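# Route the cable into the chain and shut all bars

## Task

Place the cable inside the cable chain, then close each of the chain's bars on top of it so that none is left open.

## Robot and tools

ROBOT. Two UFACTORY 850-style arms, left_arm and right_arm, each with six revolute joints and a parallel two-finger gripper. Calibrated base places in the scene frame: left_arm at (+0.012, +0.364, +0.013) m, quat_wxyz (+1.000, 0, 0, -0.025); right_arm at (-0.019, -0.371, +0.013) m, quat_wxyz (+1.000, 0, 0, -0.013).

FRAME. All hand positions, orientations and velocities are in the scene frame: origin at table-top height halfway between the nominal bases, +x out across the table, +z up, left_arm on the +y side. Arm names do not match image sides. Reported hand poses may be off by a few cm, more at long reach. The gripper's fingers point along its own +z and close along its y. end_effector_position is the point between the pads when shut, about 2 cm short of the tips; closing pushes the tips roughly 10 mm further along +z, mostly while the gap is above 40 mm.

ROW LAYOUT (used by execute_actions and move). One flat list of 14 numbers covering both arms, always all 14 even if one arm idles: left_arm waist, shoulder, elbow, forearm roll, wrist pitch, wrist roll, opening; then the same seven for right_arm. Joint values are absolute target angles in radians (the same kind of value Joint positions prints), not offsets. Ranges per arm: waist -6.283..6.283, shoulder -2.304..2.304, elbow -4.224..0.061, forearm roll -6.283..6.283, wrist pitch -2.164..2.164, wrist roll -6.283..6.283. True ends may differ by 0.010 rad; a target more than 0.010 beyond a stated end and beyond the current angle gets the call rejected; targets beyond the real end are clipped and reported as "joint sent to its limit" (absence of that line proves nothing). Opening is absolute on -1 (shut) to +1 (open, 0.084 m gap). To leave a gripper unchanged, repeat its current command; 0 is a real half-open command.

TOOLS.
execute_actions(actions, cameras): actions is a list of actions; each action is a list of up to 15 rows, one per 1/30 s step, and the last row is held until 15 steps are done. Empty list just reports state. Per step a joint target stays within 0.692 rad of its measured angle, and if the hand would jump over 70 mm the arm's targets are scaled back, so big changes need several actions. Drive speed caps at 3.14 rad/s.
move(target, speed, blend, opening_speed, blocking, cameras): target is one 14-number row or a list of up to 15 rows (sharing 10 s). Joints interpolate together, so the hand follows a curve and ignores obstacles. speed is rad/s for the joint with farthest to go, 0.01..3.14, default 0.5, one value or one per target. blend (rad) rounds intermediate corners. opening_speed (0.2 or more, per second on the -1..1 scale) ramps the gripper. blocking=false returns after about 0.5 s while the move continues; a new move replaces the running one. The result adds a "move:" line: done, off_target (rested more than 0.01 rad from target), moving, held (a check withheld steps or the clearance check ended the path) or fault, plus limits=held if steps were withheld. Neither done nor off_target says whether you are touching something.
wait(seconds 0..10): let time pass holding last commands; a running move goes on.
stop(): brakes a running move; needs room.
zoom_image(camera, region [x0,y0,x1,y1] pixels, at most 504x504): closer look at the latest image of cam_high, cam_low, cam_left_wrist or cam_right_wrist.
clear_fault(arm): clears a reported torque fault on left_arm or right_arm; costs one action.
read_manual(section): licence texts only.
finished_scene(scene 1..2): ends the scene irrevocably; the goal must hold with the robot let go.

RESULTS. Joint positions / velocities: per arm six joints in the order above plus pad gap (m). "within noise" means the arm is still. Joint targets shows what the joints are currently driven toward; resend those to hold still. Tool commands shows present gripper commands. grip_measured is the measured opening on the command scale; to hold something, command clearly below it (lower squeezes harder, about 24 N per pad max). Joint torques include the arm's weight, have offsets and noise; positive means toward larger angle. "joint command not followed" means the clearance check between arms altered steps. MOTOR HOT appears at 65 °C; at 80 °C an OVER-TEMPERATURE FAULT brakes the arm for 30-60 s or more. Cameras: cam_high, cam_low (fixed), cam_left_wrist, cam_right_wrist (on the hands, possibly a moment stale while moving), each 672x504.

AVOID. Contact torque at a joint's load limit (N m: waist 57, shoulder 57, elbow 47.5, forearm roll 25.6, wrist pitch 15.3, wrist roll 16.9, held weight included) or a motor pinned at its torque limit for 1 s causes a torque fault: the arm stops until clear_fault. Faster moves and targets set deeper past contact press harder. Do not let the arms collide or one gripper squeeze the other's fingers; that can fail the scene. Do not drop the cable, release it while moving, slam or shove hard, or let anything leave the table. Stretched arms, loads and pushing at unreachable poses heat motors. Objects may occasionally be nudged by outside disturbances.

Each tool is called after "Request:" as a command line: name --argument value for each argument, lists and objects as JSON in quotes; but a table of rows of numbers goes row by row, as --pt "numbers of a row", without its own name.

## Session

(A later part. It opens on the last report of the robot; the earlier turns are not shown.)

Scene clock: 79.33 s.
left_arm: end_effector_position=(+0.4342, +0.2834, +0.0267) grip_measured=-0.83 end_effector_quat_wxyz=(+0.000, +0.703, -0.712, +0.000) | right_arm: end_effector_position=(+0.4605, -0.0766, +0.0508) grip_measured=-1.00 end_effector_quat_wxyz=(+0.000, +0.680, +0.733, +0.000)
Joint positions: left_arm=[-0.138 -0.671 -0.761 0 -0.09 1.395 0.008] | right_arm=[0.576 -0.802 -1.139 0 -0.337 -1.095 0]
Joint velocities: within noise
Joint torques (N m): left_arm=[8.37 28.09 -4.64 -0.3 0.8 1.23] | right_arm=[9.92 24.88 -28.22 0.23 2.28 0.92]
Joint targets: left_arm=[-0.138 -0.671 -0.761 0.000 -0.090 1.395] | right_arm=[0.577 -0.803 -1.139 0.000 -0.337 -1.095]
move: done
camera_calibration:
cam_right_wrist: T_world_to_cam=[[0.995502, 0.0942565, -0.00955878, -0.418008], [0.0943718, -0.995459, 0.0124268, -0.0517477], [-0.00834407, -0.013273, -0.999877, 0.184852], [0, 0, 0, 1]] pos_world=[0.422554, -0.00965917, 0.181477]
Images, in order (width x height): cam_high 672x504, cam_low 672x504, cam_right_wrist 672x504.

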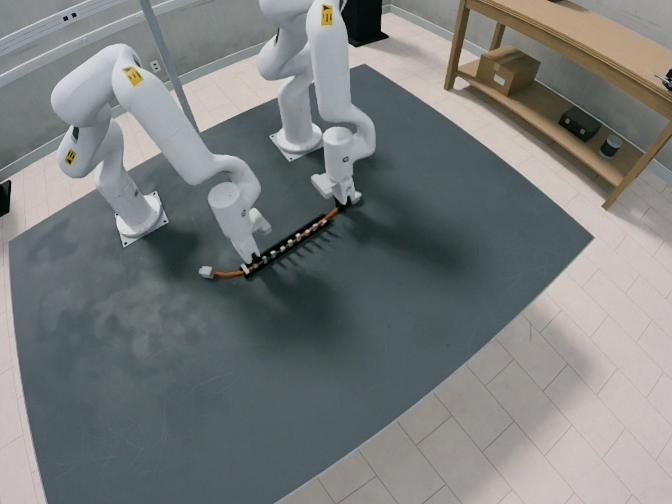

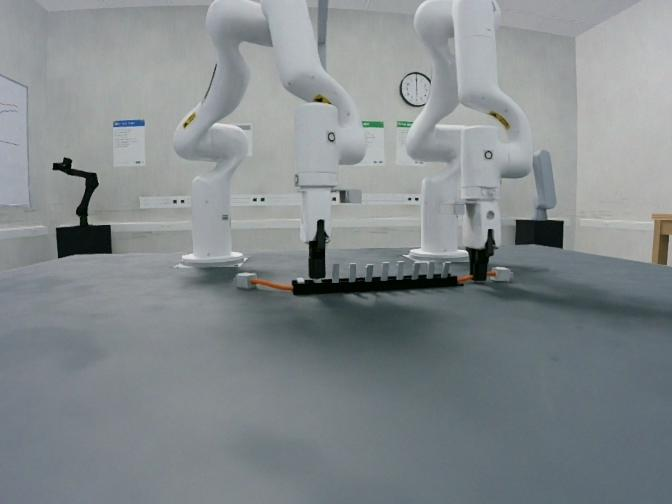

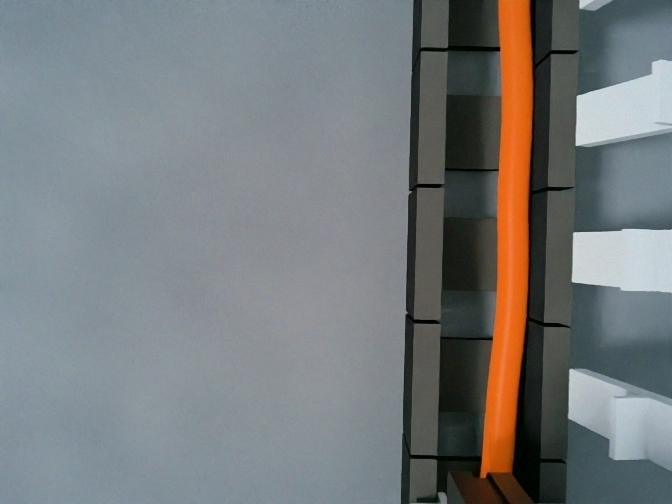

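Request:
move --pt "-0.1378 -0.6714 -0.7610 0 -0.0896 1.3952 -1.0 0.5765 -0.8065 -1.1400 0 -0.3335 -1.0954 -1.0" --speed 0.02 --cameras '["cam_low", "cam_right_wrist"]'

Request:
zoom_image --camera "cam_low" --region '[270, 250, 370, 310]'

Request:
zoom_image --camera "cam_right_wrist" --region '[360, 400, 640, 504]'

Scene clock: 80.50 s.
left_arm: end_effector_position=(+0.4342, +0.2834, +0.0267) grip_measured=-0.83 end_effector_quat_wxyz=(+0.000, +0.703, -0.712, +0.000) | right_arm: end_effector_position=(+0.4605, -0.0765, +0.0489) grip_measured=-1.00 end_effector_quat_wxyz=(+0.000, +0.680, +0.733, +0.000)
Joint positions: left_arm=[-0.138 -0.671 -0.761 0 -0.09 1.395 0.008] | right_arm=[0.577 -0.806 -1.14 0 -0.334 -1.095 0]
Joint velocities: within noise
Joint torques (N m): left_arm=[8.67 28.36 -3.77 -0.5 0.71 1.23] | right_arm=[9.74 9.28 -23.11 0.44 4.14 1.02]
Joint targets: left_arm=[-0.138 -0.671 -0.761 0.000 -0.090 1.395] | right_arm=[0.577 -0.807 -1.140 0.000 -0.334 -1.095]
move: done
camera_calibration:
cam_right_wrist: T_world_to_cam=[[0.995503, 0.0942575, -0.00945924, -0.418054], [0.0943716, -0.995459, 0.0124362, -0.0516261], [-0.00824408, -0.013273, -0.999878, 0.182911], [0, 0, 0, 1]] pos_world=[0.422554, -0.00955918, 0.179576]
Images, in order (width x height): cam_low 672x504, cam_right_wrist 672x504.

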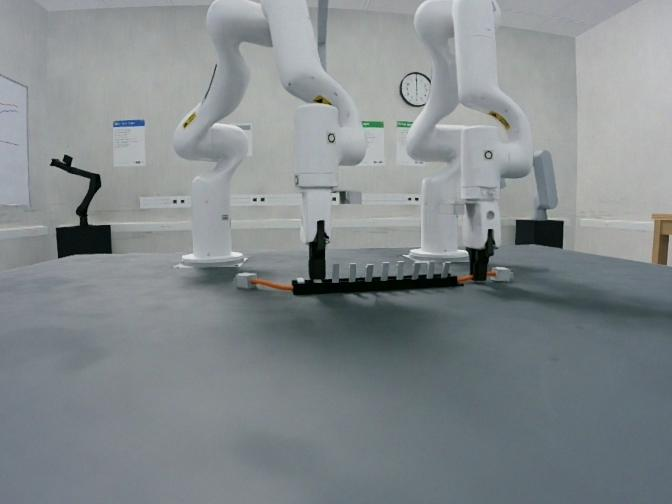

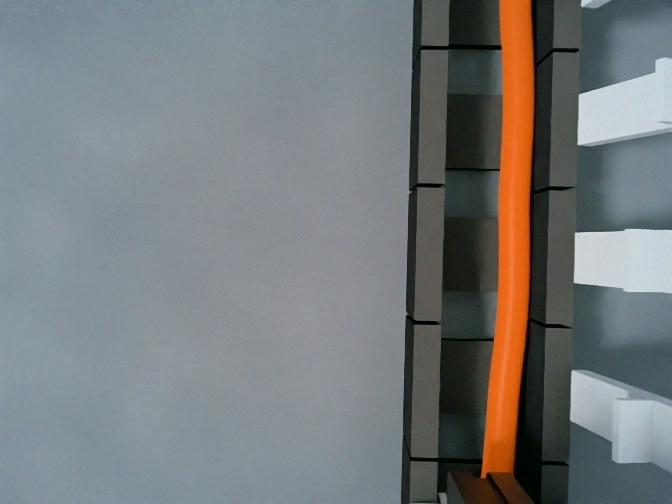

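Scaled by 5.040 from the camera's 672x504 image, which has a finer 960x720 frame.

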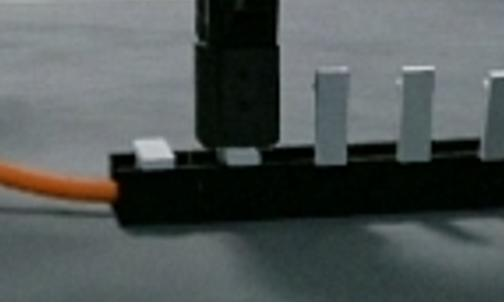

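Scaled by 1.800 from the camera's 672x504 image, which has a finer 960x720 frame.

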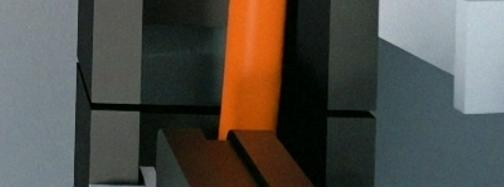

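Request:
move --pt "-0.1378 -0.6714 -0.7610 0 -0.0896 1.3952 -1.0 0.5765 -0.8075 -1.1402 0 -0.3328 -1.0954 -1.0" --pt "-0.1378 -0.6714 -0.7610 0 -0.0896 1.3952 -1.0 0.5765 -0.745 -1.13 0 -0.385 -1.0954 -1.0" --pt "-0.1378 -0.6714 -0.7610 0 -0.0896 1.3952 -1.0 0.5689 -0.8602 -1.4042 0 -0.5440 -1.1030 -1.0" --pt "-0.1378 -0.6714 -0.7610 0 -0.0896 1.3952 -1.0 0.5689 -0.9331 -1.4174 0 -0.4843 -1.1030 -1.0" --pt "-0.1378 -0.6714 -0.7610 0 -0.0896 1.3952 -1.0 0.6273 -0.8156 -1.1876 0 -0.3720 -1.0446 -1.0" --pt "-0.1378 -0.6714 -0.7610 0 -0.0896 1.3952 -1.0 0.6273 -0.8263 -1.1901 0 -0.3637 -1.0446 -1.0" --pt "-0.1378 -0.6714 -0.7610 0 -0.0896 1.3952 -1.0 0.6273 -0.8327 -1.1915 0 -0.3588 -1.0446 -1.0" --speed '[0.03, 0.3, 0.4, 0.25, 0.22, 0.06, 0.03]' --blend '[0, 0.02, 0.02, 0, 0, 0, 0]' --cameras '["cam_low", "cam_high", "cam_right_wrist"]'

Request:
zoom_image --camera "cam_low" --region '[270, 250, 370, 310]'

Request:
zoom_image --camera "cam_high" --region '[220, 200, 320, 290]'

Scene clock: 85.40 s.
left_arm: end_effector_position=(+0.4342, +0.2834, +0.0267) grip_measured=-0.83 end_effector_quat_wxyz=(+0.000, +0.703, -0.712, +0.000) | right_arm: end_effector_position=(+0.4581, -0.0436, +0.0489) grip_measured=-1.00 end_effector_quat_wxyz=(+0.000, +0.680, +0.733, +0.000)
Joint positions: left_arm=[-0.138 -0.671 -0.761 0 -0.09 1.395 0.008] | right_arm=[0.627 -0.832 -1.191 0 -0.36 -1.045 0]
Joint velocities: within noise
Joint torques (N m): left_arm=[10.24 29.19 -4.52 0.23 0.19 1.25] | right_arm=[10.88 6.15 -21.05 0.44 4.8 0.98]
Joint targets: left_arm=[-0.138 -0.671 -0.761 0.000 -0.090 1.395] | right_arm=[0.627 -0.833 -1.192 0.000 -0.359 -1.045]
move: done
camera_calibration:
cam_right_wrist: T_world_to_cam=[[0.995504, 0.0942582, -0.00935027, -0.418687], [0.09437, -0.995461, 0.0123461, -0.0186226], [-0.0081441, -0.013173, -0.99988, 0.183284], [0, 0, 0, 1]] pos_world=[0.420054, 0.0233409, 0.179577]
Images, in order (width x height): cam_high 672x504, cam_low 672x504, cam_right_wrist 672x504.

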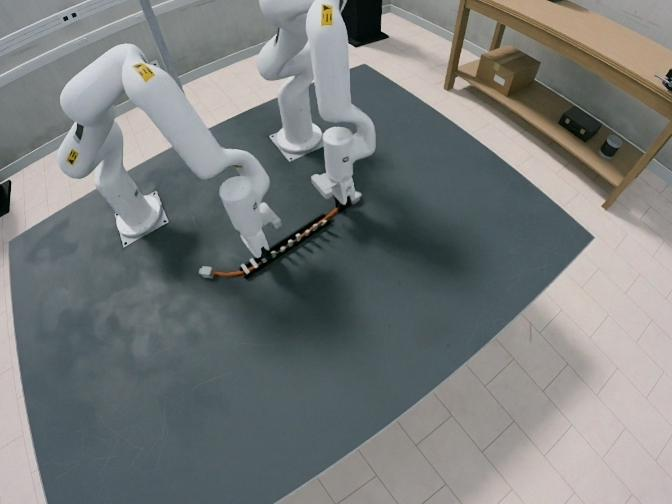

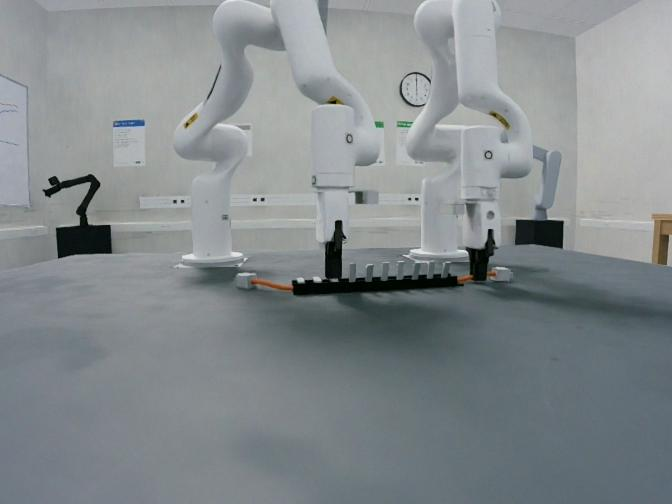

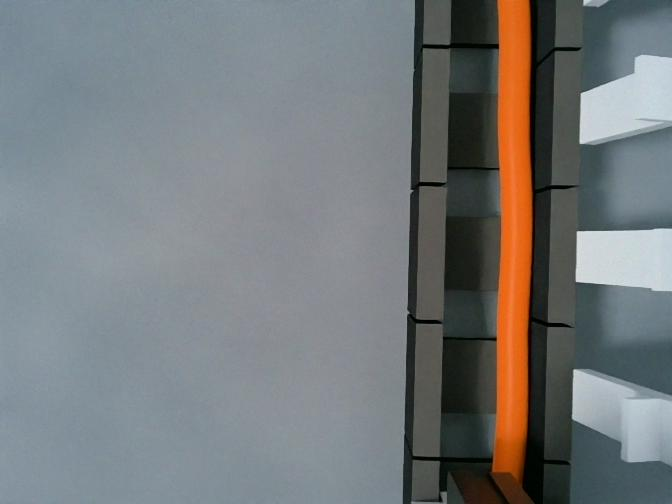

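Scaled by 5.040 from the camera's 672x504 image, which has a finer 960x720 frame.

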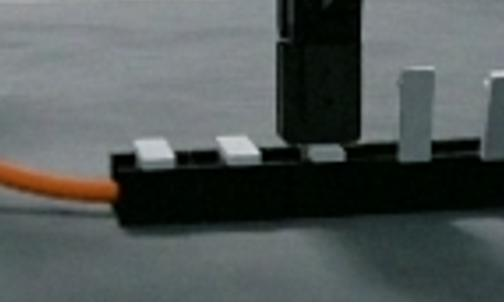

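Scaled by 5.040 from the camera's 672x504 image, which has a finer 960x720 frame.

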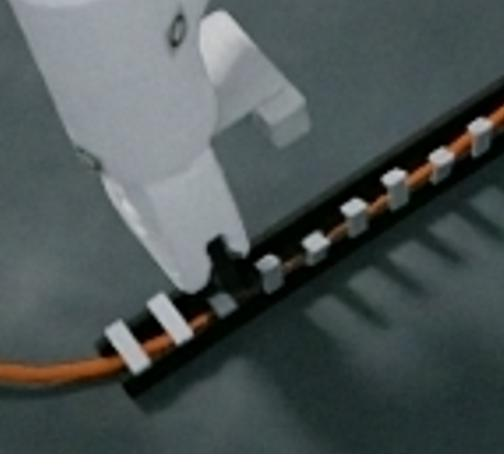

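Request:
move --pt "-0.1378 -0.6714 -0.7610 0 -0.0896 1.3952 -1.0 0.6273 -0.7537 -1.1768 0 -0.4231 -1.0446 -1.0" --pt "-0.1378 -0.6714 -0.7610 0 -0.0896 1.3952 -1.0 0.6171 -0.8995 -1.4489 0 -0.5494 -1.0548 -1.0" --pt "-0.1378 -0.6714 -0.7610 0 -0.0896 1.3952 -1.0 0.6171 -0.9549 -1.4600 0 -0.5051 -1.0548 -1.0" --pt "-0.1378 -0.6714 -0.7610 0 -0.0896 1.3952 -1.0 0.6751 -0.8450 -1.2454 0 -0.4004 -0.9968 -1.0" --pt "-0.1378 -0.6714 -0.7610 0 -0.0896 1.3952 -1.0 0.6751 -0.8555 -1.2479 0 -0.3924 -0.9968 -1.0" --pt "-0.1378 -0.6714 -0.7610 0 -0.0896 1.3952 -1.0 0.6751 -0.8609 -1.2491 0 -0.3882 -0.9968 -1.0" --pt "-0.1378 -0.6714 -0.7610 0 -0.0896 1.3952 -1.0 0.6751 -0.7848 -1.2345 0 -0.4497 -0.9968 -1.0" --pt "-0.1378 -0.6714 -0.7610 0 -0.0896 1.3952 -1.0 0.6598 -0.9349 -1.5147 0 -0.5798 -1.0121 -1.0" --pt "-0.1378 -0.6714 -0.7610 0 -0.0896 1.3952 -1.0 0.6598 -0.9891 -1.5261 0 -0.5370 -1.0121 -1.0" --pt "-0.1378 -0.6714 -0.7610 0 -0.0896 1.3952 -1.0 0.7203 -0.8776 -1.3091 0 -0.4315 -0.9516 -1.0" --pt "-0.1378 -0.6714 -0.7610 0 -0.0896 1.3952 -1.0 0.7203 -0.8878 -1.3116 0 -0.4238 -0.9516 -1.0" --pt "-0.1378 -0.6714 -0.7610 0 -0.0896 1.3952 -1.0 0.7203 -0.8923 -1.3126 0 -0.4204 -0.9516 -1.0" --speed '[0.3, 0.4, 0.25, 0.22, 0.06, 0.03, 0.3, 0.4, 0.25, 0.22, 0.06, 0.03]' --blend '[0.02, 0.02, 0, 0, 0, 0, 0.02, 0.02, 0, 0, 0, 0]' --cameras '["cam_low", "cam_high", "cam_right_wrist"]'

Request:
zoom_image --camera "cam_low" --region '[270, 250, 400, 310]'

Request:
zoom_image --camera "cam_high" --region '[220, 200, 340, 290]'

Scene clock: 97.90 s.
left_arm: end_effector_position=(+0.4342, +0.2834, +0.0267) grip_measured=-0.83 end_effector_quat_wxyz=(+0.000, +0.703, -0.712, +0.000) | right_arm: end_effector_position=(+0.4530, +0.0221, +0.0494) grip_measured=-1.00 end_effector_quat_wxyz=(+0.000, +0.680, +0.733, +0.000)
Joint positions: left_arm=[-0.138 -0.671 -0.761 0 -0.09 1.395 0.008] | right_arm=[0.72 -0.892 -1.312 0 -0.421 -0.952 0]
Joint velocities: within noise
Joint torques (N m): left_arm=[8.37 33.67 -6.28 0.85 -0.47 0.85] | right_arm=[11.15 20.62 -26.02 0.6 2.88 0.98]
Joint targets: left_arm=[-0.138 -0.671 -0.761 0.000 -0.090 1.395] | right_arm=[0.720 -0.892 -1.313 0.000 -0.420 -0.952]
move: done
camera_calibration:
cam_right_wrist: T_world_to_cam=[[0.995501, 0.0942552, -0.00966775, -0.419938], [0.0943727, -0.995458, 0.0125169, 0.0472031], [-0.00844406, -0.013373, -0.999875, 0.18475], [0, 0, 0, 1]] pos_world=[0.415154, 0.0890407, 0.180076]
Images, in order (width x height): cam_high 672x504, cam_low 672x504, cam_right_wrist 672x504.

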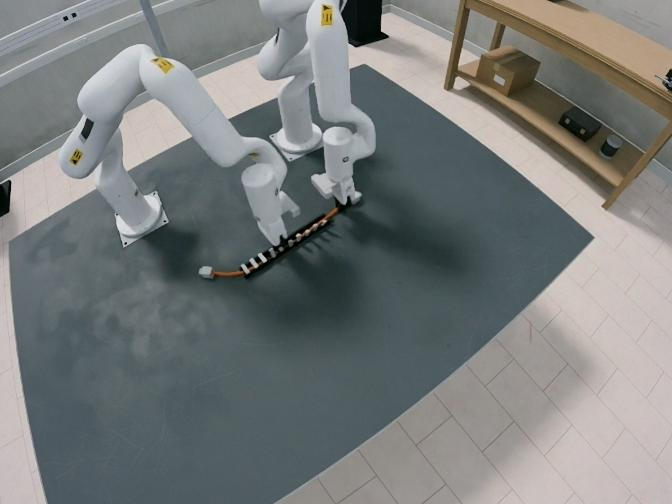

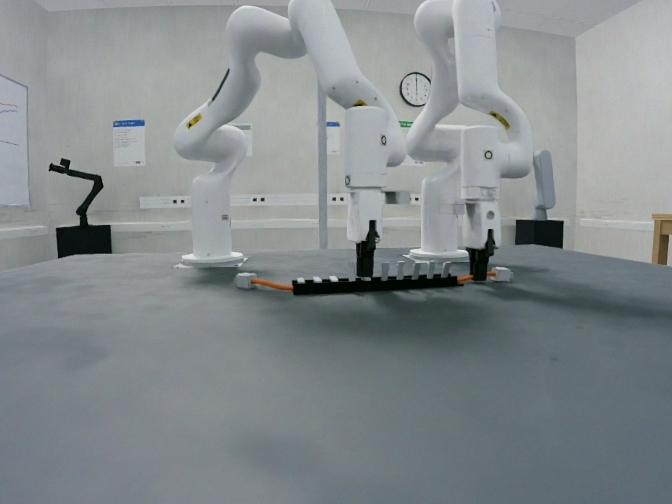

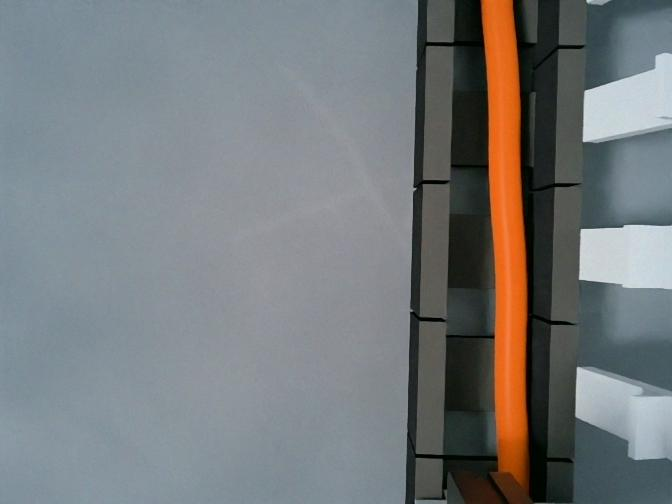

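Scaled by 3.877 from the camera's 672x504 image, which has a finer 960x720 frame.

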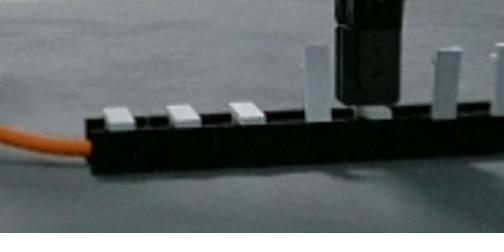

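Scaled by 4.200 from the camera's 672x504 image, which has a finer 960x720 frame.

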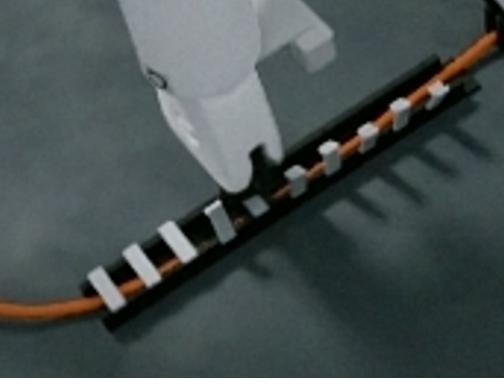

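Request:
move --pt "-0.1378 -0.6714 -0.7610 0 -0.0896 1.3952 -1.0 0.7203 -0.8938 -1.3130 0 -0.4191 -0.9516 -1.0" --speed 0.02 --cameras '["cam_low"]'

Request:
zoom_image --camera "cam_low" --region '[330, 250, 400, 300]'

Scene clock: 99.20 s.
left_arm: end_effector_position=(+0.4342, +0.2834, +0.0267) grip_measured=-0.83 end_effector_quat_wxyz=(+0.000, +0.703, -0.712, +0.000) | right_arm: end_effector_position=(+0.4534, +0.0224, +0.0491) grip_measured=-1.00 end_effector_quat_wxyz=(+0.000, +0.680, +0.733, +0.000)
Joint positions: left_arm=[-0.138 -0.671 -0.761 0 -0.09 1.395 0.008] | right_arm=[0.72 -0.893 -1.313 0 -0.419 -0.952 0]
Joint velocities: within noise
Joint torques (N m): left_arm=[8.74 33.26 -6.07 1.25 -0.52 1.04] | right_arm=[9.75 4.75 -20.62 0.56 5.32 0.94]
Joint targets: left_arm=[-0.138 -0.671 -0.761 0.000 -0.090 1.395] | right_arm=[0.720 -0.894 -1.313 0.000 -0.419 -0.952]
move: done
Images, in order (width x height): cam_low 672x504.

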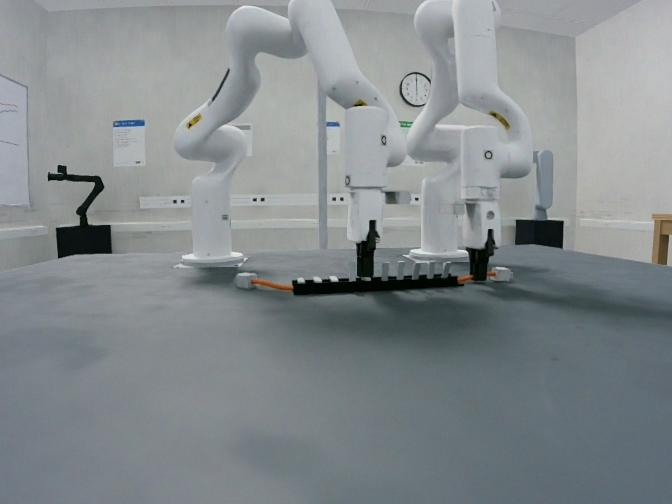

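Scaled by 7.200 from the camera's 672x504 image, which has a finer 960x720 frame.

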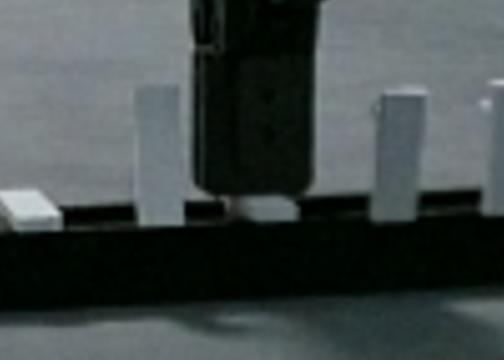

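Request:
move --pt "-0.1378 -0.6714 -0.7610 0 -0.0896 1.3952 -1.0 0.7203 -0.8944 -1.3131 0 -0.4186 -0.9516 -1.0" --pt "-0.1378 -0.6714 -0.7610 0 -0.0896 1.3952 -1.0 0.7203 -0.8191 -1.2982 0 -0.4791 -0.9516 -1.0" --speed '[0.02, 0.3]' --cameras '["cam_low", "cam_high"]'

Request:
zoom_image --camera "cam_low" --region '[310, 240, 400, 300]'

Request:
zoom_image --camera "cam_high" --region '[220, 200, 340, 290]'

Scene clock: 100.93 s.
left_arm: end_effector_position=(+0.4342, +0.2834, +0.0267) grip_measured=-0.83 end_effector_quat_wxyz=(+0.000, +0.703, -0.712, +0.000) | right_arm: end_effector_position=(+0.4531, +0.0222, +0.0895) grip_measured=-1.00 end_effector_quat_wxyz=(+0.000, +0.680, +0.733, +0.000)
Joint positions: left_arm=[-0.138 -0.671 -0.761 0 -0.09 1.395 0.008] | right_arm=[0.72 -0.819 -1.298 0 -0.479 -0.952 0]
Joint velocities: within noise
Joint torques (N m): left_arm=[9.35 35.87 -6.34 1.12 -0.66 0.81] | right_arm=[7.7 57.23 -13.49 0.57 -2.12 0.92]
Joint targets: left_arm=[-0.138 -0.671 -0.761 0.000 -0.090 1.395] | right_arm=[0.720 -0.819 -1.298 0.000 -0.479 -0.952]
move: done
Images, in order (width x height): cam_high 672x504, cam_low 672x504.

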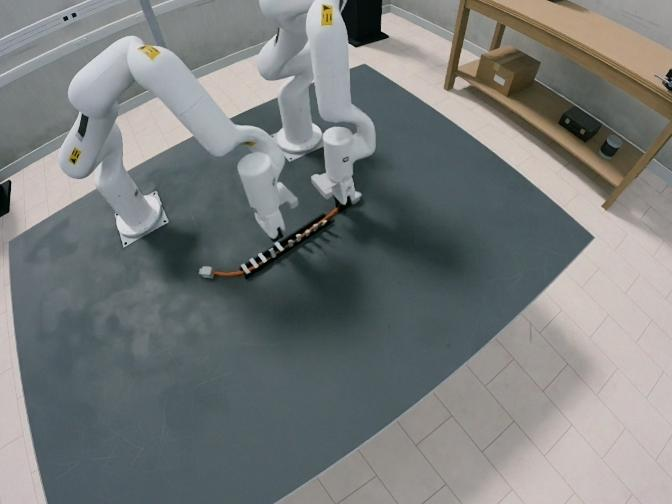

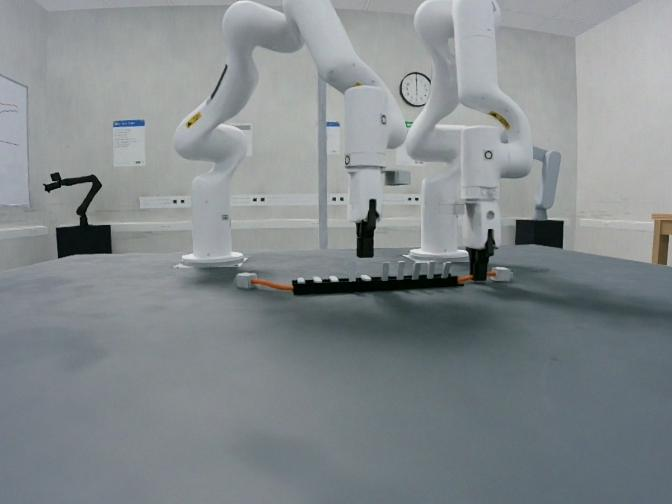

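Scaled by 5.600 from the camera's 672x504 image, which has a finer 960x720 frame.

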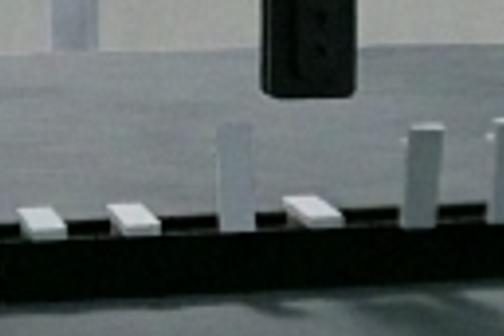

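Scaled by 4.200 from the camera's 672x504 image, which has a finer 960x720 frame.

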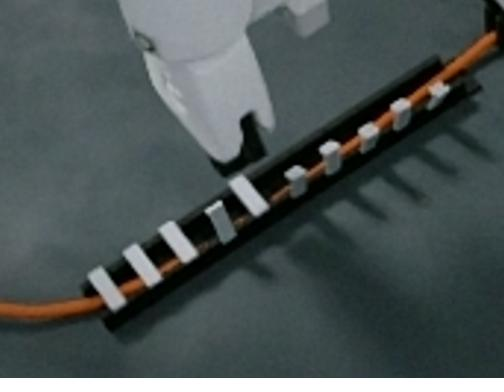

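Request:
move --pt "-0.1378 -0.6714 -0.7610 0 -0.0896 1.3952 -1.0 0.6171 -0.8995 -1.4489 0 -0.5494 -1.0548 -1.0" --pt "-0.1378 -0.6714 -0.7610 0 -0.0896 1.3952 -1.0 0.6171 -0.9549 -1.4600 0 -0.5051 -1.0548 -1.0" --pt "-0.1378 -0.6714 -0.7610 0 -0.0896 1.3952 -1.0 0.6751 -0.8450 -1.2454 0 -0.4004 -0.9968 -1.0" --pt "-0.1378 -0.6714 -0.7610 0 -0.0896 1.3952 -1.0 0.6751 -0.8555 -1.2479 0 -0.3924 -0.9968 -1.0" --pt "-0.1378 -0.6714 -0.7610 0 -0.0896 1.3952 -1.0 0.6751 -0.8624 -1.2495 0 -0.3871 -0.9968 -1.0" --pt "-0.1378 -0.6714 -0.7610 0 -0.0896 1.3952 -1.0 0.6751 -0.7848 -1.2345 0 -0.4497 -0.9968 -1.0" --pt "-0.1378 -0.6714 -0.7610 0 -0.0896 1.3952 -1.0 0.7004 -0.9742 -1.5883 0 -0.6141 -0.9715 -1.0" --pt "-0.1378 -0.6714 -0.7610 0 -0.0896 1.3952 -1.0 0.7004 -1.0273 -1.5999 0 -0.5726 -0.9715 -1.0" --pt "-0.1378 -0.6714 -0.7610 0 -0.0896 1.3952 -1.0 0.7626 -0.9136 -1.3794 0 -0.4658 -0.9093 -1.0" --pt "-0.1378 -0.6714 -0.7610 0 -0.0896 1.3952 -1.0 0.7626 -0.9235 -1.3819 0 -0.4584 -0.9093 -1.0" --pt "-0.1378 -0.6714 -0.7610 0 -0.0896 1.3952 -1.0 0.7626 -0.9300 -1.3835 0 -0.4535 -0.9093 -1.0" --pt "-0.1378 -0.6714 -0.7610 0 -0.0896 1.3952 -1.0 0.7626 -0.8566 -1.3684 0 -0.5118 -0.9093 -1.0" --speed '[0.4, 0.25, 0.22, 0.06, 0.03, 0.3, 0.45, 0.25, 0.22, 0.06, 0.03, 0.3]' --blend '[0.02, 0, 0, 0, 0, 0.02, 0.02, 0, 0, 0, 0, 0]' --cameras '["cam_low", "cam_high", "cam_right_wrist"]'

Request:
zoom_image --camera "cam_low" --region '[290, 240, 410, 300]'

Request:
zoom_image --camera "cam_high" --region '[220, 200, 340, 290]'

Scene clock: 109.47 s.
left_arm: end_effector_position=(+0.4342, +0.2834, +0.0267) grip_measured=-0.83 end_effector_quat_wxyz=(+0.000, +0.703, -0.712, +0.000) | right_arm: end_effector_position=(+0.4507, +0.0550, +0.0896) grip_measured=-1.00 end_effector_quat_wxyz=(+0.000, +0.680, +0.733, +0.000)
Joint positions: left_arm=[-0.138 -0.671 -0.761 0 -0.09 1.395 0.008] | right_arm=[0.763 -0.857 -1.368 0 -0.512 -0.909 0]
Joint velocities: within noise
Joint torques (N m): left_arm=[11 38.48 -7.16 1.69 -1.36 0.76] | right_arm=[10.56 59.55 -13.86 0.47 -2.11 0.99]
Joint targets: left_arm=[-0.138 -0.671 -0.761 0.000 -0.090 1.395] | right_arm=[0.763 -0.857 -1.368 0.000 -0.512 -0.909]
move: done
camera_calibration:
cam_right_wrist: T_world_to_cam=[[0.995503, 0.0942569, -0.00945924, -0.420308], [0.0943709, -0.995459, 0.0124362, 0.0796957], [-0.00824409, -0.013273, -0.999878, 0.225271], [0, 0, 0, 1]] pos_world=[0.412754, 0.121941, 0.220276]
Images, in order (width x height): cam_high 672x504, cam_low 672x504, cam_right_wrist 672x504.

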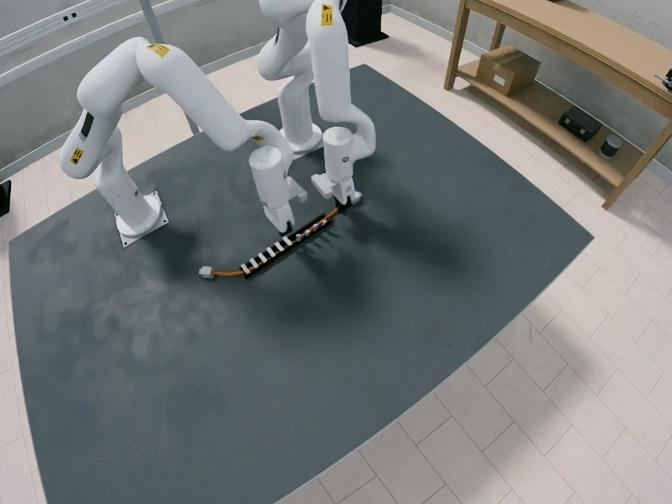

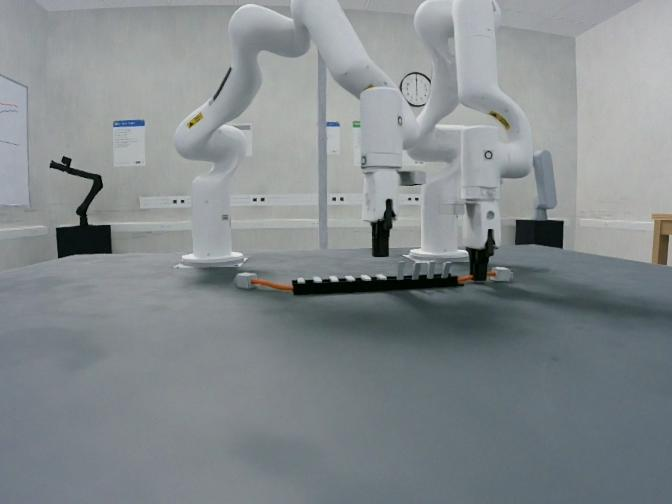

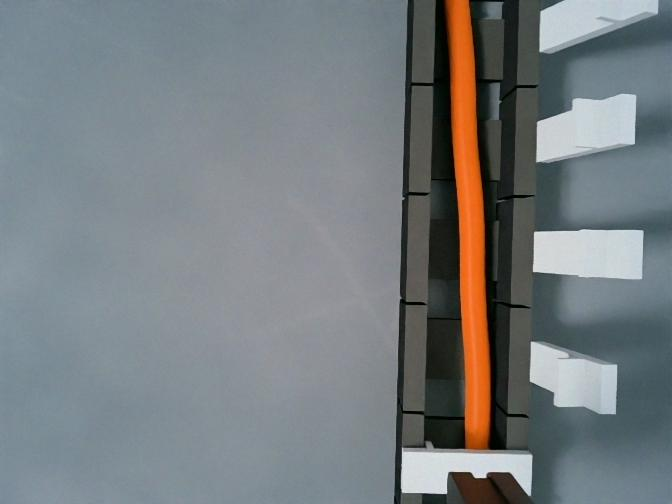

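Scaled by 4.200 from the camera's 672x504 image, which has a finer 960x720 frame.

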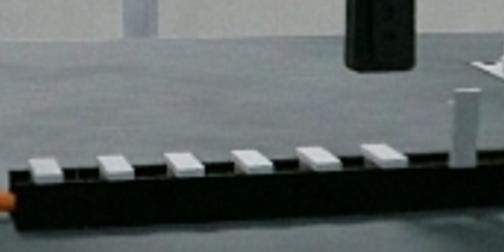

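Scaled by 4.200 from the camera's 672x504 image, which has a finer 960x720 frame.

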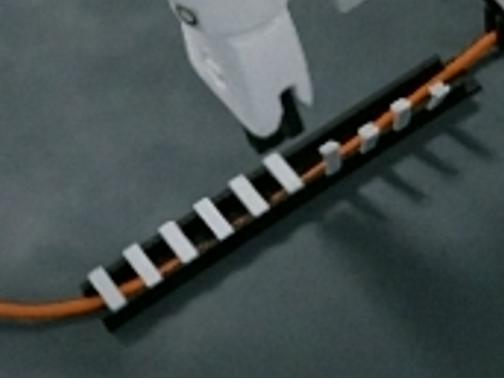

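Request:
move --pt "-0.1378 -0.6714 -0.7610 0 -0.0896 1.3952 -0.4 0.7626 -0.8566 -1.3684 0 -0.5118 -0.9093 -1.0" --pt "-0.1378 -0.4857 -0.7287 0 -0.2430 1.3952 -0.4 0.7388 -1.0176 -1.6708 0 -0.6532 -0.9331 -1.0" --pt "-0.1378 -0.4857 -0.7287 0 -0.2430 1.3952 -0.4 0.7388 -1.0697 -1.6828 0 -0.6131 -0.9331 -1.0" --pt "-0.1378 -0.4857 -0.7287 0 -0.2430 1.3952 -0.4 0.8024 -0.9532 -1.4567 0 -0.5035 -0.8695 -1.0" --pt "-0.1378 -0.4857 -0.7287 0 -0.2430 1.3952 -0.4 0.8024 -0.9629 -1.4592 0 -0.4963 -0.8695 -1.0" --pt "-0.1378 -0.4857 -0.7287 0 -0.2430 1.3952 -0.4 0.8024 -0.9693 -1.4609 0 -0.4916 -0.8695 -1.0" --pt "-0.1378 -0.4857 -0.7287 0 -0.2430 1.3952 -0.4 0.8024 -0.8978 -1.4456 0 -0.5478 -0.8695 -1.0" --speed '[0.3, 0.45, 0.25, 0.22, 0.06, 0.03, 0.3]' --blend '[0, 0.02, 0, 0, 0, 0, 0]' --opening_speed 1.0

Request:
zoom_image --camera "cam_low" --region '[370, 240, 520, 300]'

Request:
zoom_image --camera "cam_high" --region '[240, 180, 360, 270]'

Scene clock: 115.77 s.
left_arm: end_effector_position=(+0.4342, +0.2834, +0.0997) grip_measured=-0.42 end_effector_quat_wxyz=(+0.000, +0.703, -0.712, +0.000) | right_arm: end_effector_position=(+0.4482, +0.0880, +0.0896) grip_measured=-1.00 end_effector_quat_wxyz=(+0.000, +0.680, +0.733, +0.000)
Joint positions: left_arm=[-0.138 -0.486 -0.729 0 -0.243 1.395 0.026] | right_arm=[0.802 -0.898 -1.446 0 -0.548 -0.869 0]
Joint velocities: within noise
Joint torques (N m): left_arm=[9.87 41.46 -9.83 1.48 -2.04 0.66] | right_arm=[10.4 61.45 -14.67 0.4 -2.2 0.99]
Joint targets: left_arm=[-0.138 -0.486 -0.729 0.000 -0.243 1.395] | right_arm=[0.802 -0.898 -1.446 0.000 -0.548 -0.869]
move: done
camera_calibration:
cam_left_wrist: T_world_to_cam=[[-0.999532, 0.0290545, 0.00960914, 0.459643], [0.0287464, 0.999113, -0.0307762, -0.221922], [-0.0104948, -0.0304855, -0.99948, 0.242136], [0, 0, 0, 1]] pos_world=[0.468349, 0.215752, 0.230764]
cam_right_wrist: T_world_to_cam=[[0.995503, 0.0942569, -0.00945924, -0.42093], [0.0943709, -0.995459, 0.0124362, 0.112782], [-0.00824409, -0.013273, -0.999878, 0.225688], [0, 0, 0, 1]] pos_world=[0.410254, 0.154941, 0.220276]

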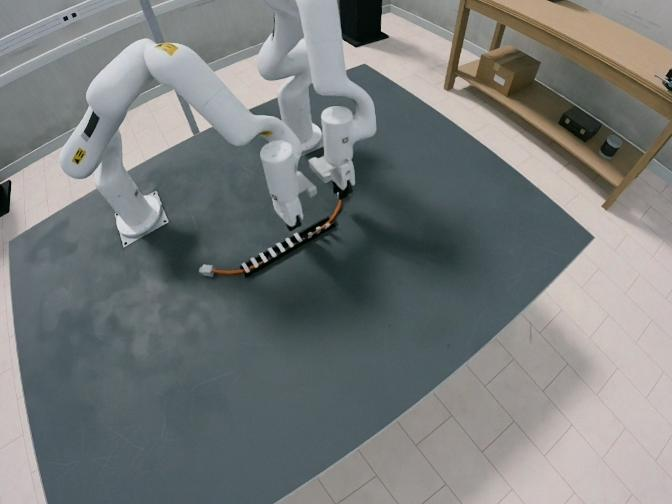

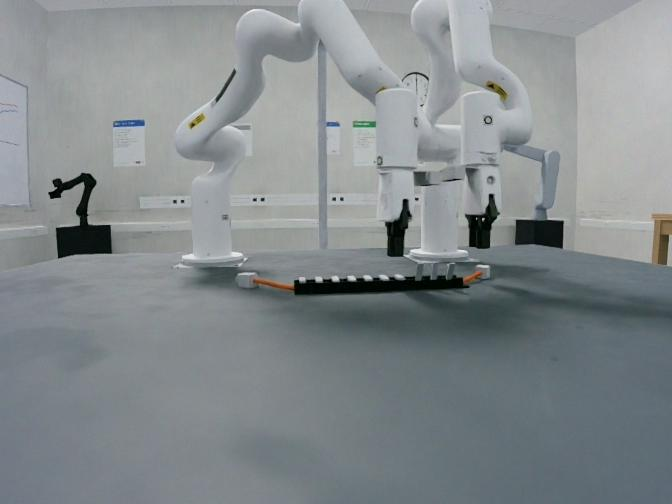

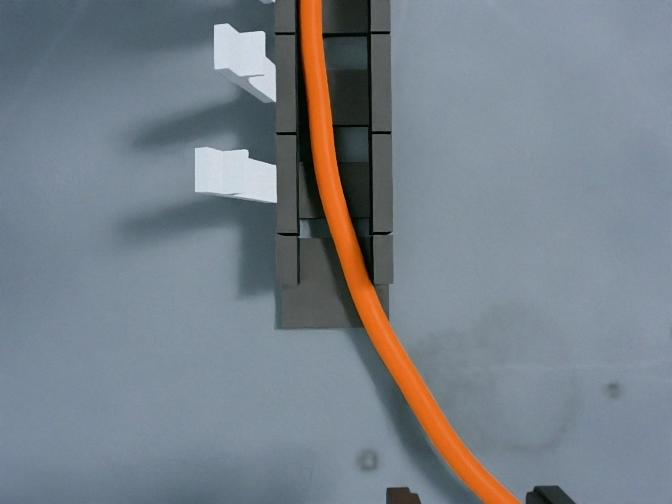

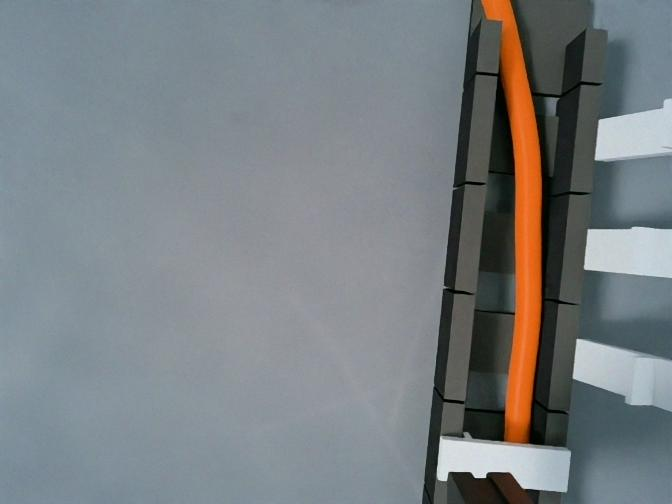

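Scaled by 3.360 from the camera's 672x504 image, which has a finer 960x720 frame.

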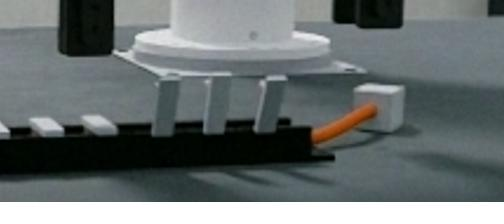

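Scaled by 4.200 from the camera's 672x504 image, which has a finer 960x720 frame.

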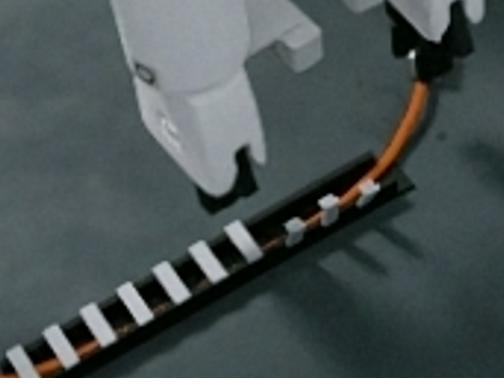

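Request:
zoom_image --camera "cam_left_wrist" --region '[180, 0, 540, 360]'

Request:
zoom_image --camera "cam_right_wrist" --region '[400, 0, 672, 272]'

Request:
zoom_image --camera "cam_low" --region '[430, 250, 510, 300]'

Scaled by 1.400 from the camera's 672x504 image, which has a finer 960x720 frame.

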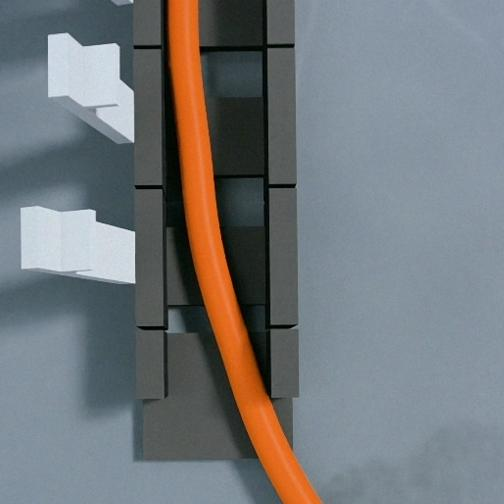

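Scaled by 1.853 from the camera's 672x504 image, which has a finer 960x720 frame.

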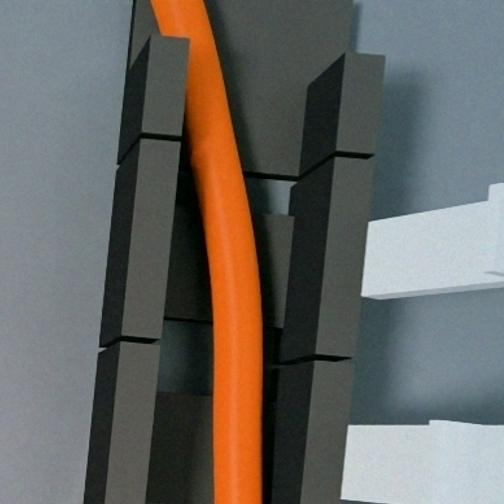

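Scaled by 6.300 from the camera's 672x504 image, which has a finer 960x720 frame.

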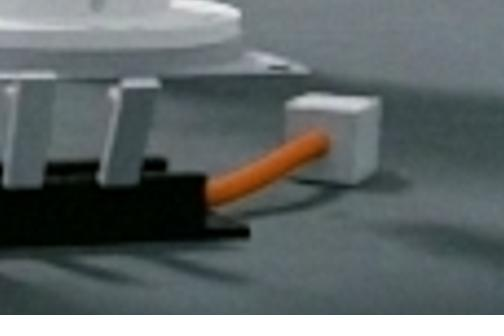

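Request:
move --pt "-0.1378 -0.4857 -0.7287 0 -0.2430 1.3952 -1.0 0.76 -0.82 -1.43 0 -0.61 -0.91 -1.0" --pt "-0.2775 -0.7045 -1.0855 0 -0.3810 1.2433 -1.0 0.2 -0.5 -1.4 0 -0.9 -1.3 -1.0" --pt "-0.2775 -0.7693 -1.0965 0 -0.3272 1.2433 -1.0 0.2 -0.5 -1.4 0 -0.9 -1.3 -1.0" --pt "-0.3240 -0.6690 -0.8975 0 -0.2285 1.1968 -1.0 0.2 -0.5 -1.4 0 -0.9 -1.3 -1.0" --pt "-0.3240 -0.6817 -0.9001 0 -0.2184 1.1968 -1.0 0.2 -0.5 -1.4 0 -0.9 -1.3 -1.0" --pt "-0.3240 -0.6877 -0.9013 0 -0.2136 1.1968 -1.0 0.2 -0.5 -1.4 0 -0.9 -1.3 -1.0" --speed '[0.3, 0.6, 0.25, 0.22, 0.06, 0.03]' --blend '[0.03, 0.02, 0, 0, 0, 0]'

Request:
zoom_image --camera "cam_low" --region '[370, 240, 520, 300]'

Request:
zoom_image --camera "cam_high" --region '[240, 180, 360, 270]'

Scene clock: 122.77 s.
left_arm: end_effector_position=(+0.4624, +0.1867, +0.0491) grip_measured=-1.00 end_effector_quat_wxyz=(+0.000, +0.707, -0.707, +0.000) | right_arm: end_effector_position=(+0.5854, -0.2647, +0.3272) grip_measured=-1.00 end_effector_quat_wxyz=(+0.000, +0.741, +0.672, +0.000)
Joint positions: left_arm=[-0.324 -0.687 -0.901 0 -0.214 1.197 0] | right_arm=[0.2 -0.5 -1.4 0 -0.9 -1.3 0]
Joint velocities: within noise
Joint torques (N m): left_arm=[-11.78 22.17 -31.62 0.9 2.12 -1.32] | right_arm=[-11.69 52.01 -21.48 0.73 -1.99 -0.79]
Joint targets: left_arm=[-0.324 -0.688 -0.901 0.000 -0.214 1.197] | right_arm=[0.200 -0.500 -1.400 0.000 -0.900 -1.300]
move: done; blend cut to 0 rad at target 1
camera_calibration:
cam_left_wrist: T_world_to_cam=[[-0.99981, 0.0168576, 0.00978874, 0.49346], [0.0165498, 0.999391, -0.0307144, -0.122112], [-0.0103006, -0.0305465, -0.99948, 0.188842], [0, 0, 0, 1]] pos_world=[0.497332, 0.119488, 0.180163]
cam_right_wrist: T_world_to_cam=[[0.996953, -0.07743, -0.00945915, -0.56832], [-0.0773105, -0.99693, 0.0123996, -0.154127], [-0.0103902, -0.0116306, -0.999878, 0.461397], [0, 0, 0, 1]] pos_world=[0.559467, -0.192292, 0.457877]

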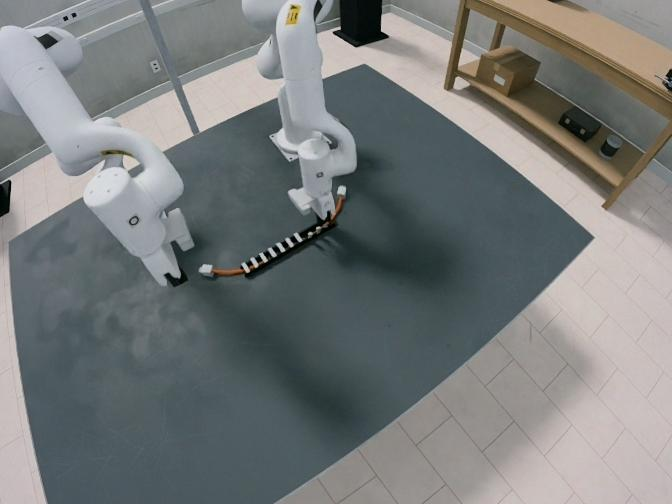

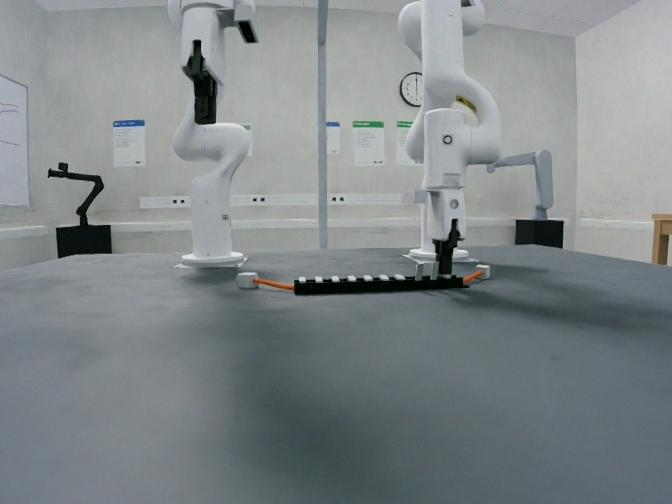

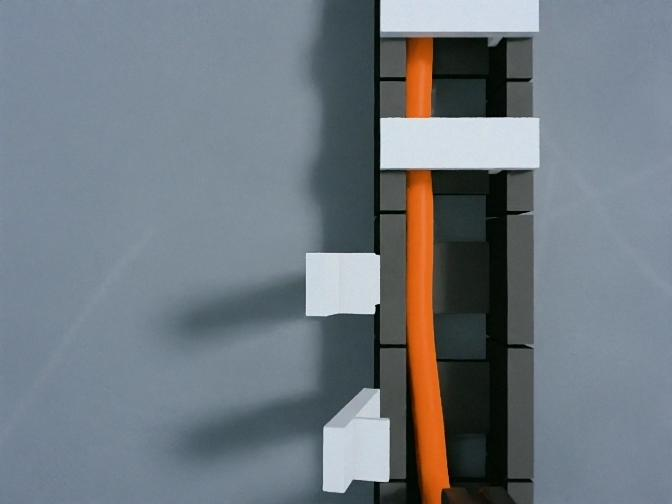

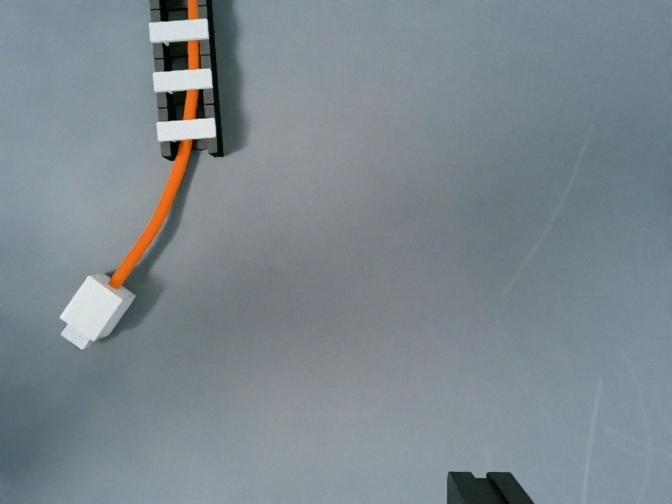

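Scaled by 3.360 from the camera's 672x504 image, which has a finer 960x720 frame.

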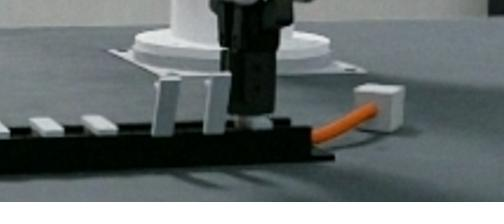

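Scaled by 4.200 from the camera's 672x504 image, which has a finer 960x720 frame.

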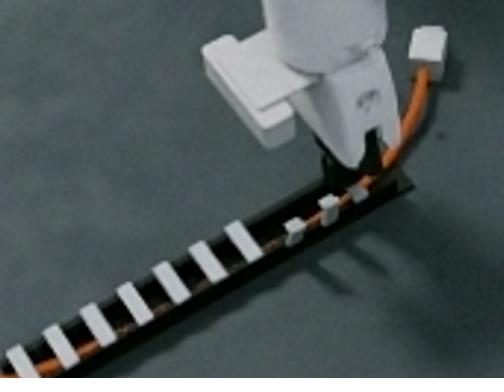

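Request:
move --pt "-0.3240 -0.6900 -0.9018 0 -0.2118 1.1968 -1.0 0.2 -0.5 -1.4 0 -0.9 -1.3 -1.0" --speed 0.02 --cameras '["cam_low"]'

Request:
zoom_image --camera "cam_low" --region '[400, 240, 500, 300]'

Scene clock: 123.90 s.
left_arm: end_effector_position=(+0.4625, +0.1867, +0.0481) grip_measured=-1.00 end_effector_quat_wxyz=(+0.000, +0.707, -0.707, +0.000) | right_arm: end_effector_position=(+0.5854, -0.2647, +0.3272) grip_measured=-1.00 end_effector_quat_wxyz=(+0.000, +0.741, +0.672, +0.000)
Joint positions: left_arm=[-0.324 -0.69 -0.902 0 -0.212 1.197 0] | right_arm=[0.2 -0.5 -1.4 0 -0.9 -1.3 0]
Joint velocities: within noise
Joint torques (N m): left_arm=[-12.83 20.14 -29.05 0.64 2.71 -1.28] | right_arm=[-11.86 52.59 -23.51 0.82 -1.84 -0.77]
Joint targets: left_arm=[-0.324 -0.690 -0.902 0.000 -0.212 1.197] | right_arm=[0.200 -0.500 -1.400 0.000 -0.900 -1.300]
move: done
Images, in order (width x height): cam_low 672x504.

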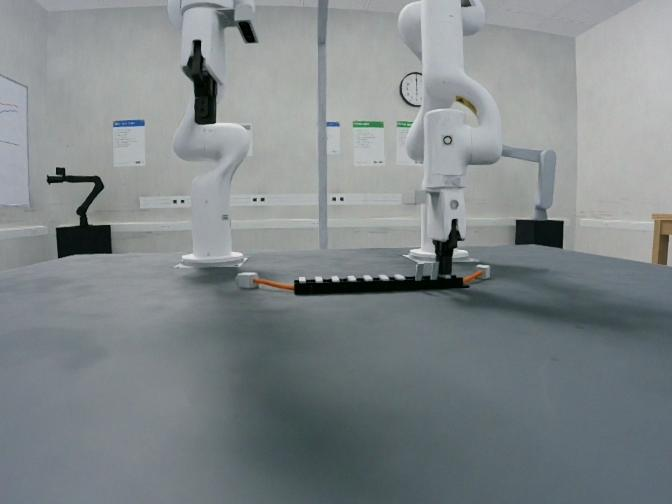

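Scaled by 5.040 from the camera's 672x504 image, which has a finer 960x720 frame.

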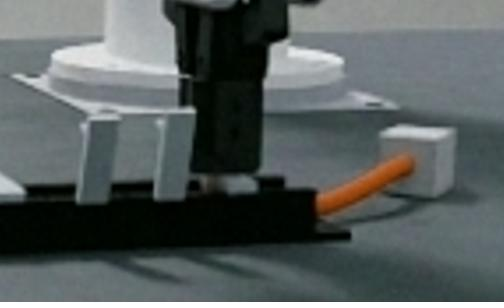

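Request:
move --pt "-0.3240 -0.6918 -0.9022 0 -0.2103 1.1968 -1.0 0.2 -0.5 -1.4 0 -0.9 -1.3 -1.0" --speed 0.02 --cameras '[]'

Scene clock: 124.83 s.
left_arm: end_effector_position=(+0.4625, +0.1867, +0.0473) grip_measured=-1.00 end_effector_quat_wxyz=(+0.000, +0.707, -0.707, +0.000) | right_arm: end_effector_position=(+0.5854, -0.2647, +0.3272) grip_measured=-1.00 end_effector_quat_wxyz=(+0.000, +0.741, +0.672, +0.000)
Joint positions: left_arm=[-0.324 -0.692 -0.902 0 -0.21 1.197 0] | right_arm=[0.2 -0.5 -1.4 0 -0.9 -1.3 0]
Joint velocities: within noise
Joint torques (N m): left_arm=[-11.52 24.16 -30.41 0.62 2.14 -1.24] | right_arm=[-12.17 51.49 -25.42 0.67 -1.81 -0.87]
Joint targets: left_arm=[-0.324 -0.692 -0.902 0.000 -0.210 1.197] | right_arm=[0.200 -0.500 -1.400 0.000 -0.900 -1.300]
move: done
No camera images: "cameras" was empty.


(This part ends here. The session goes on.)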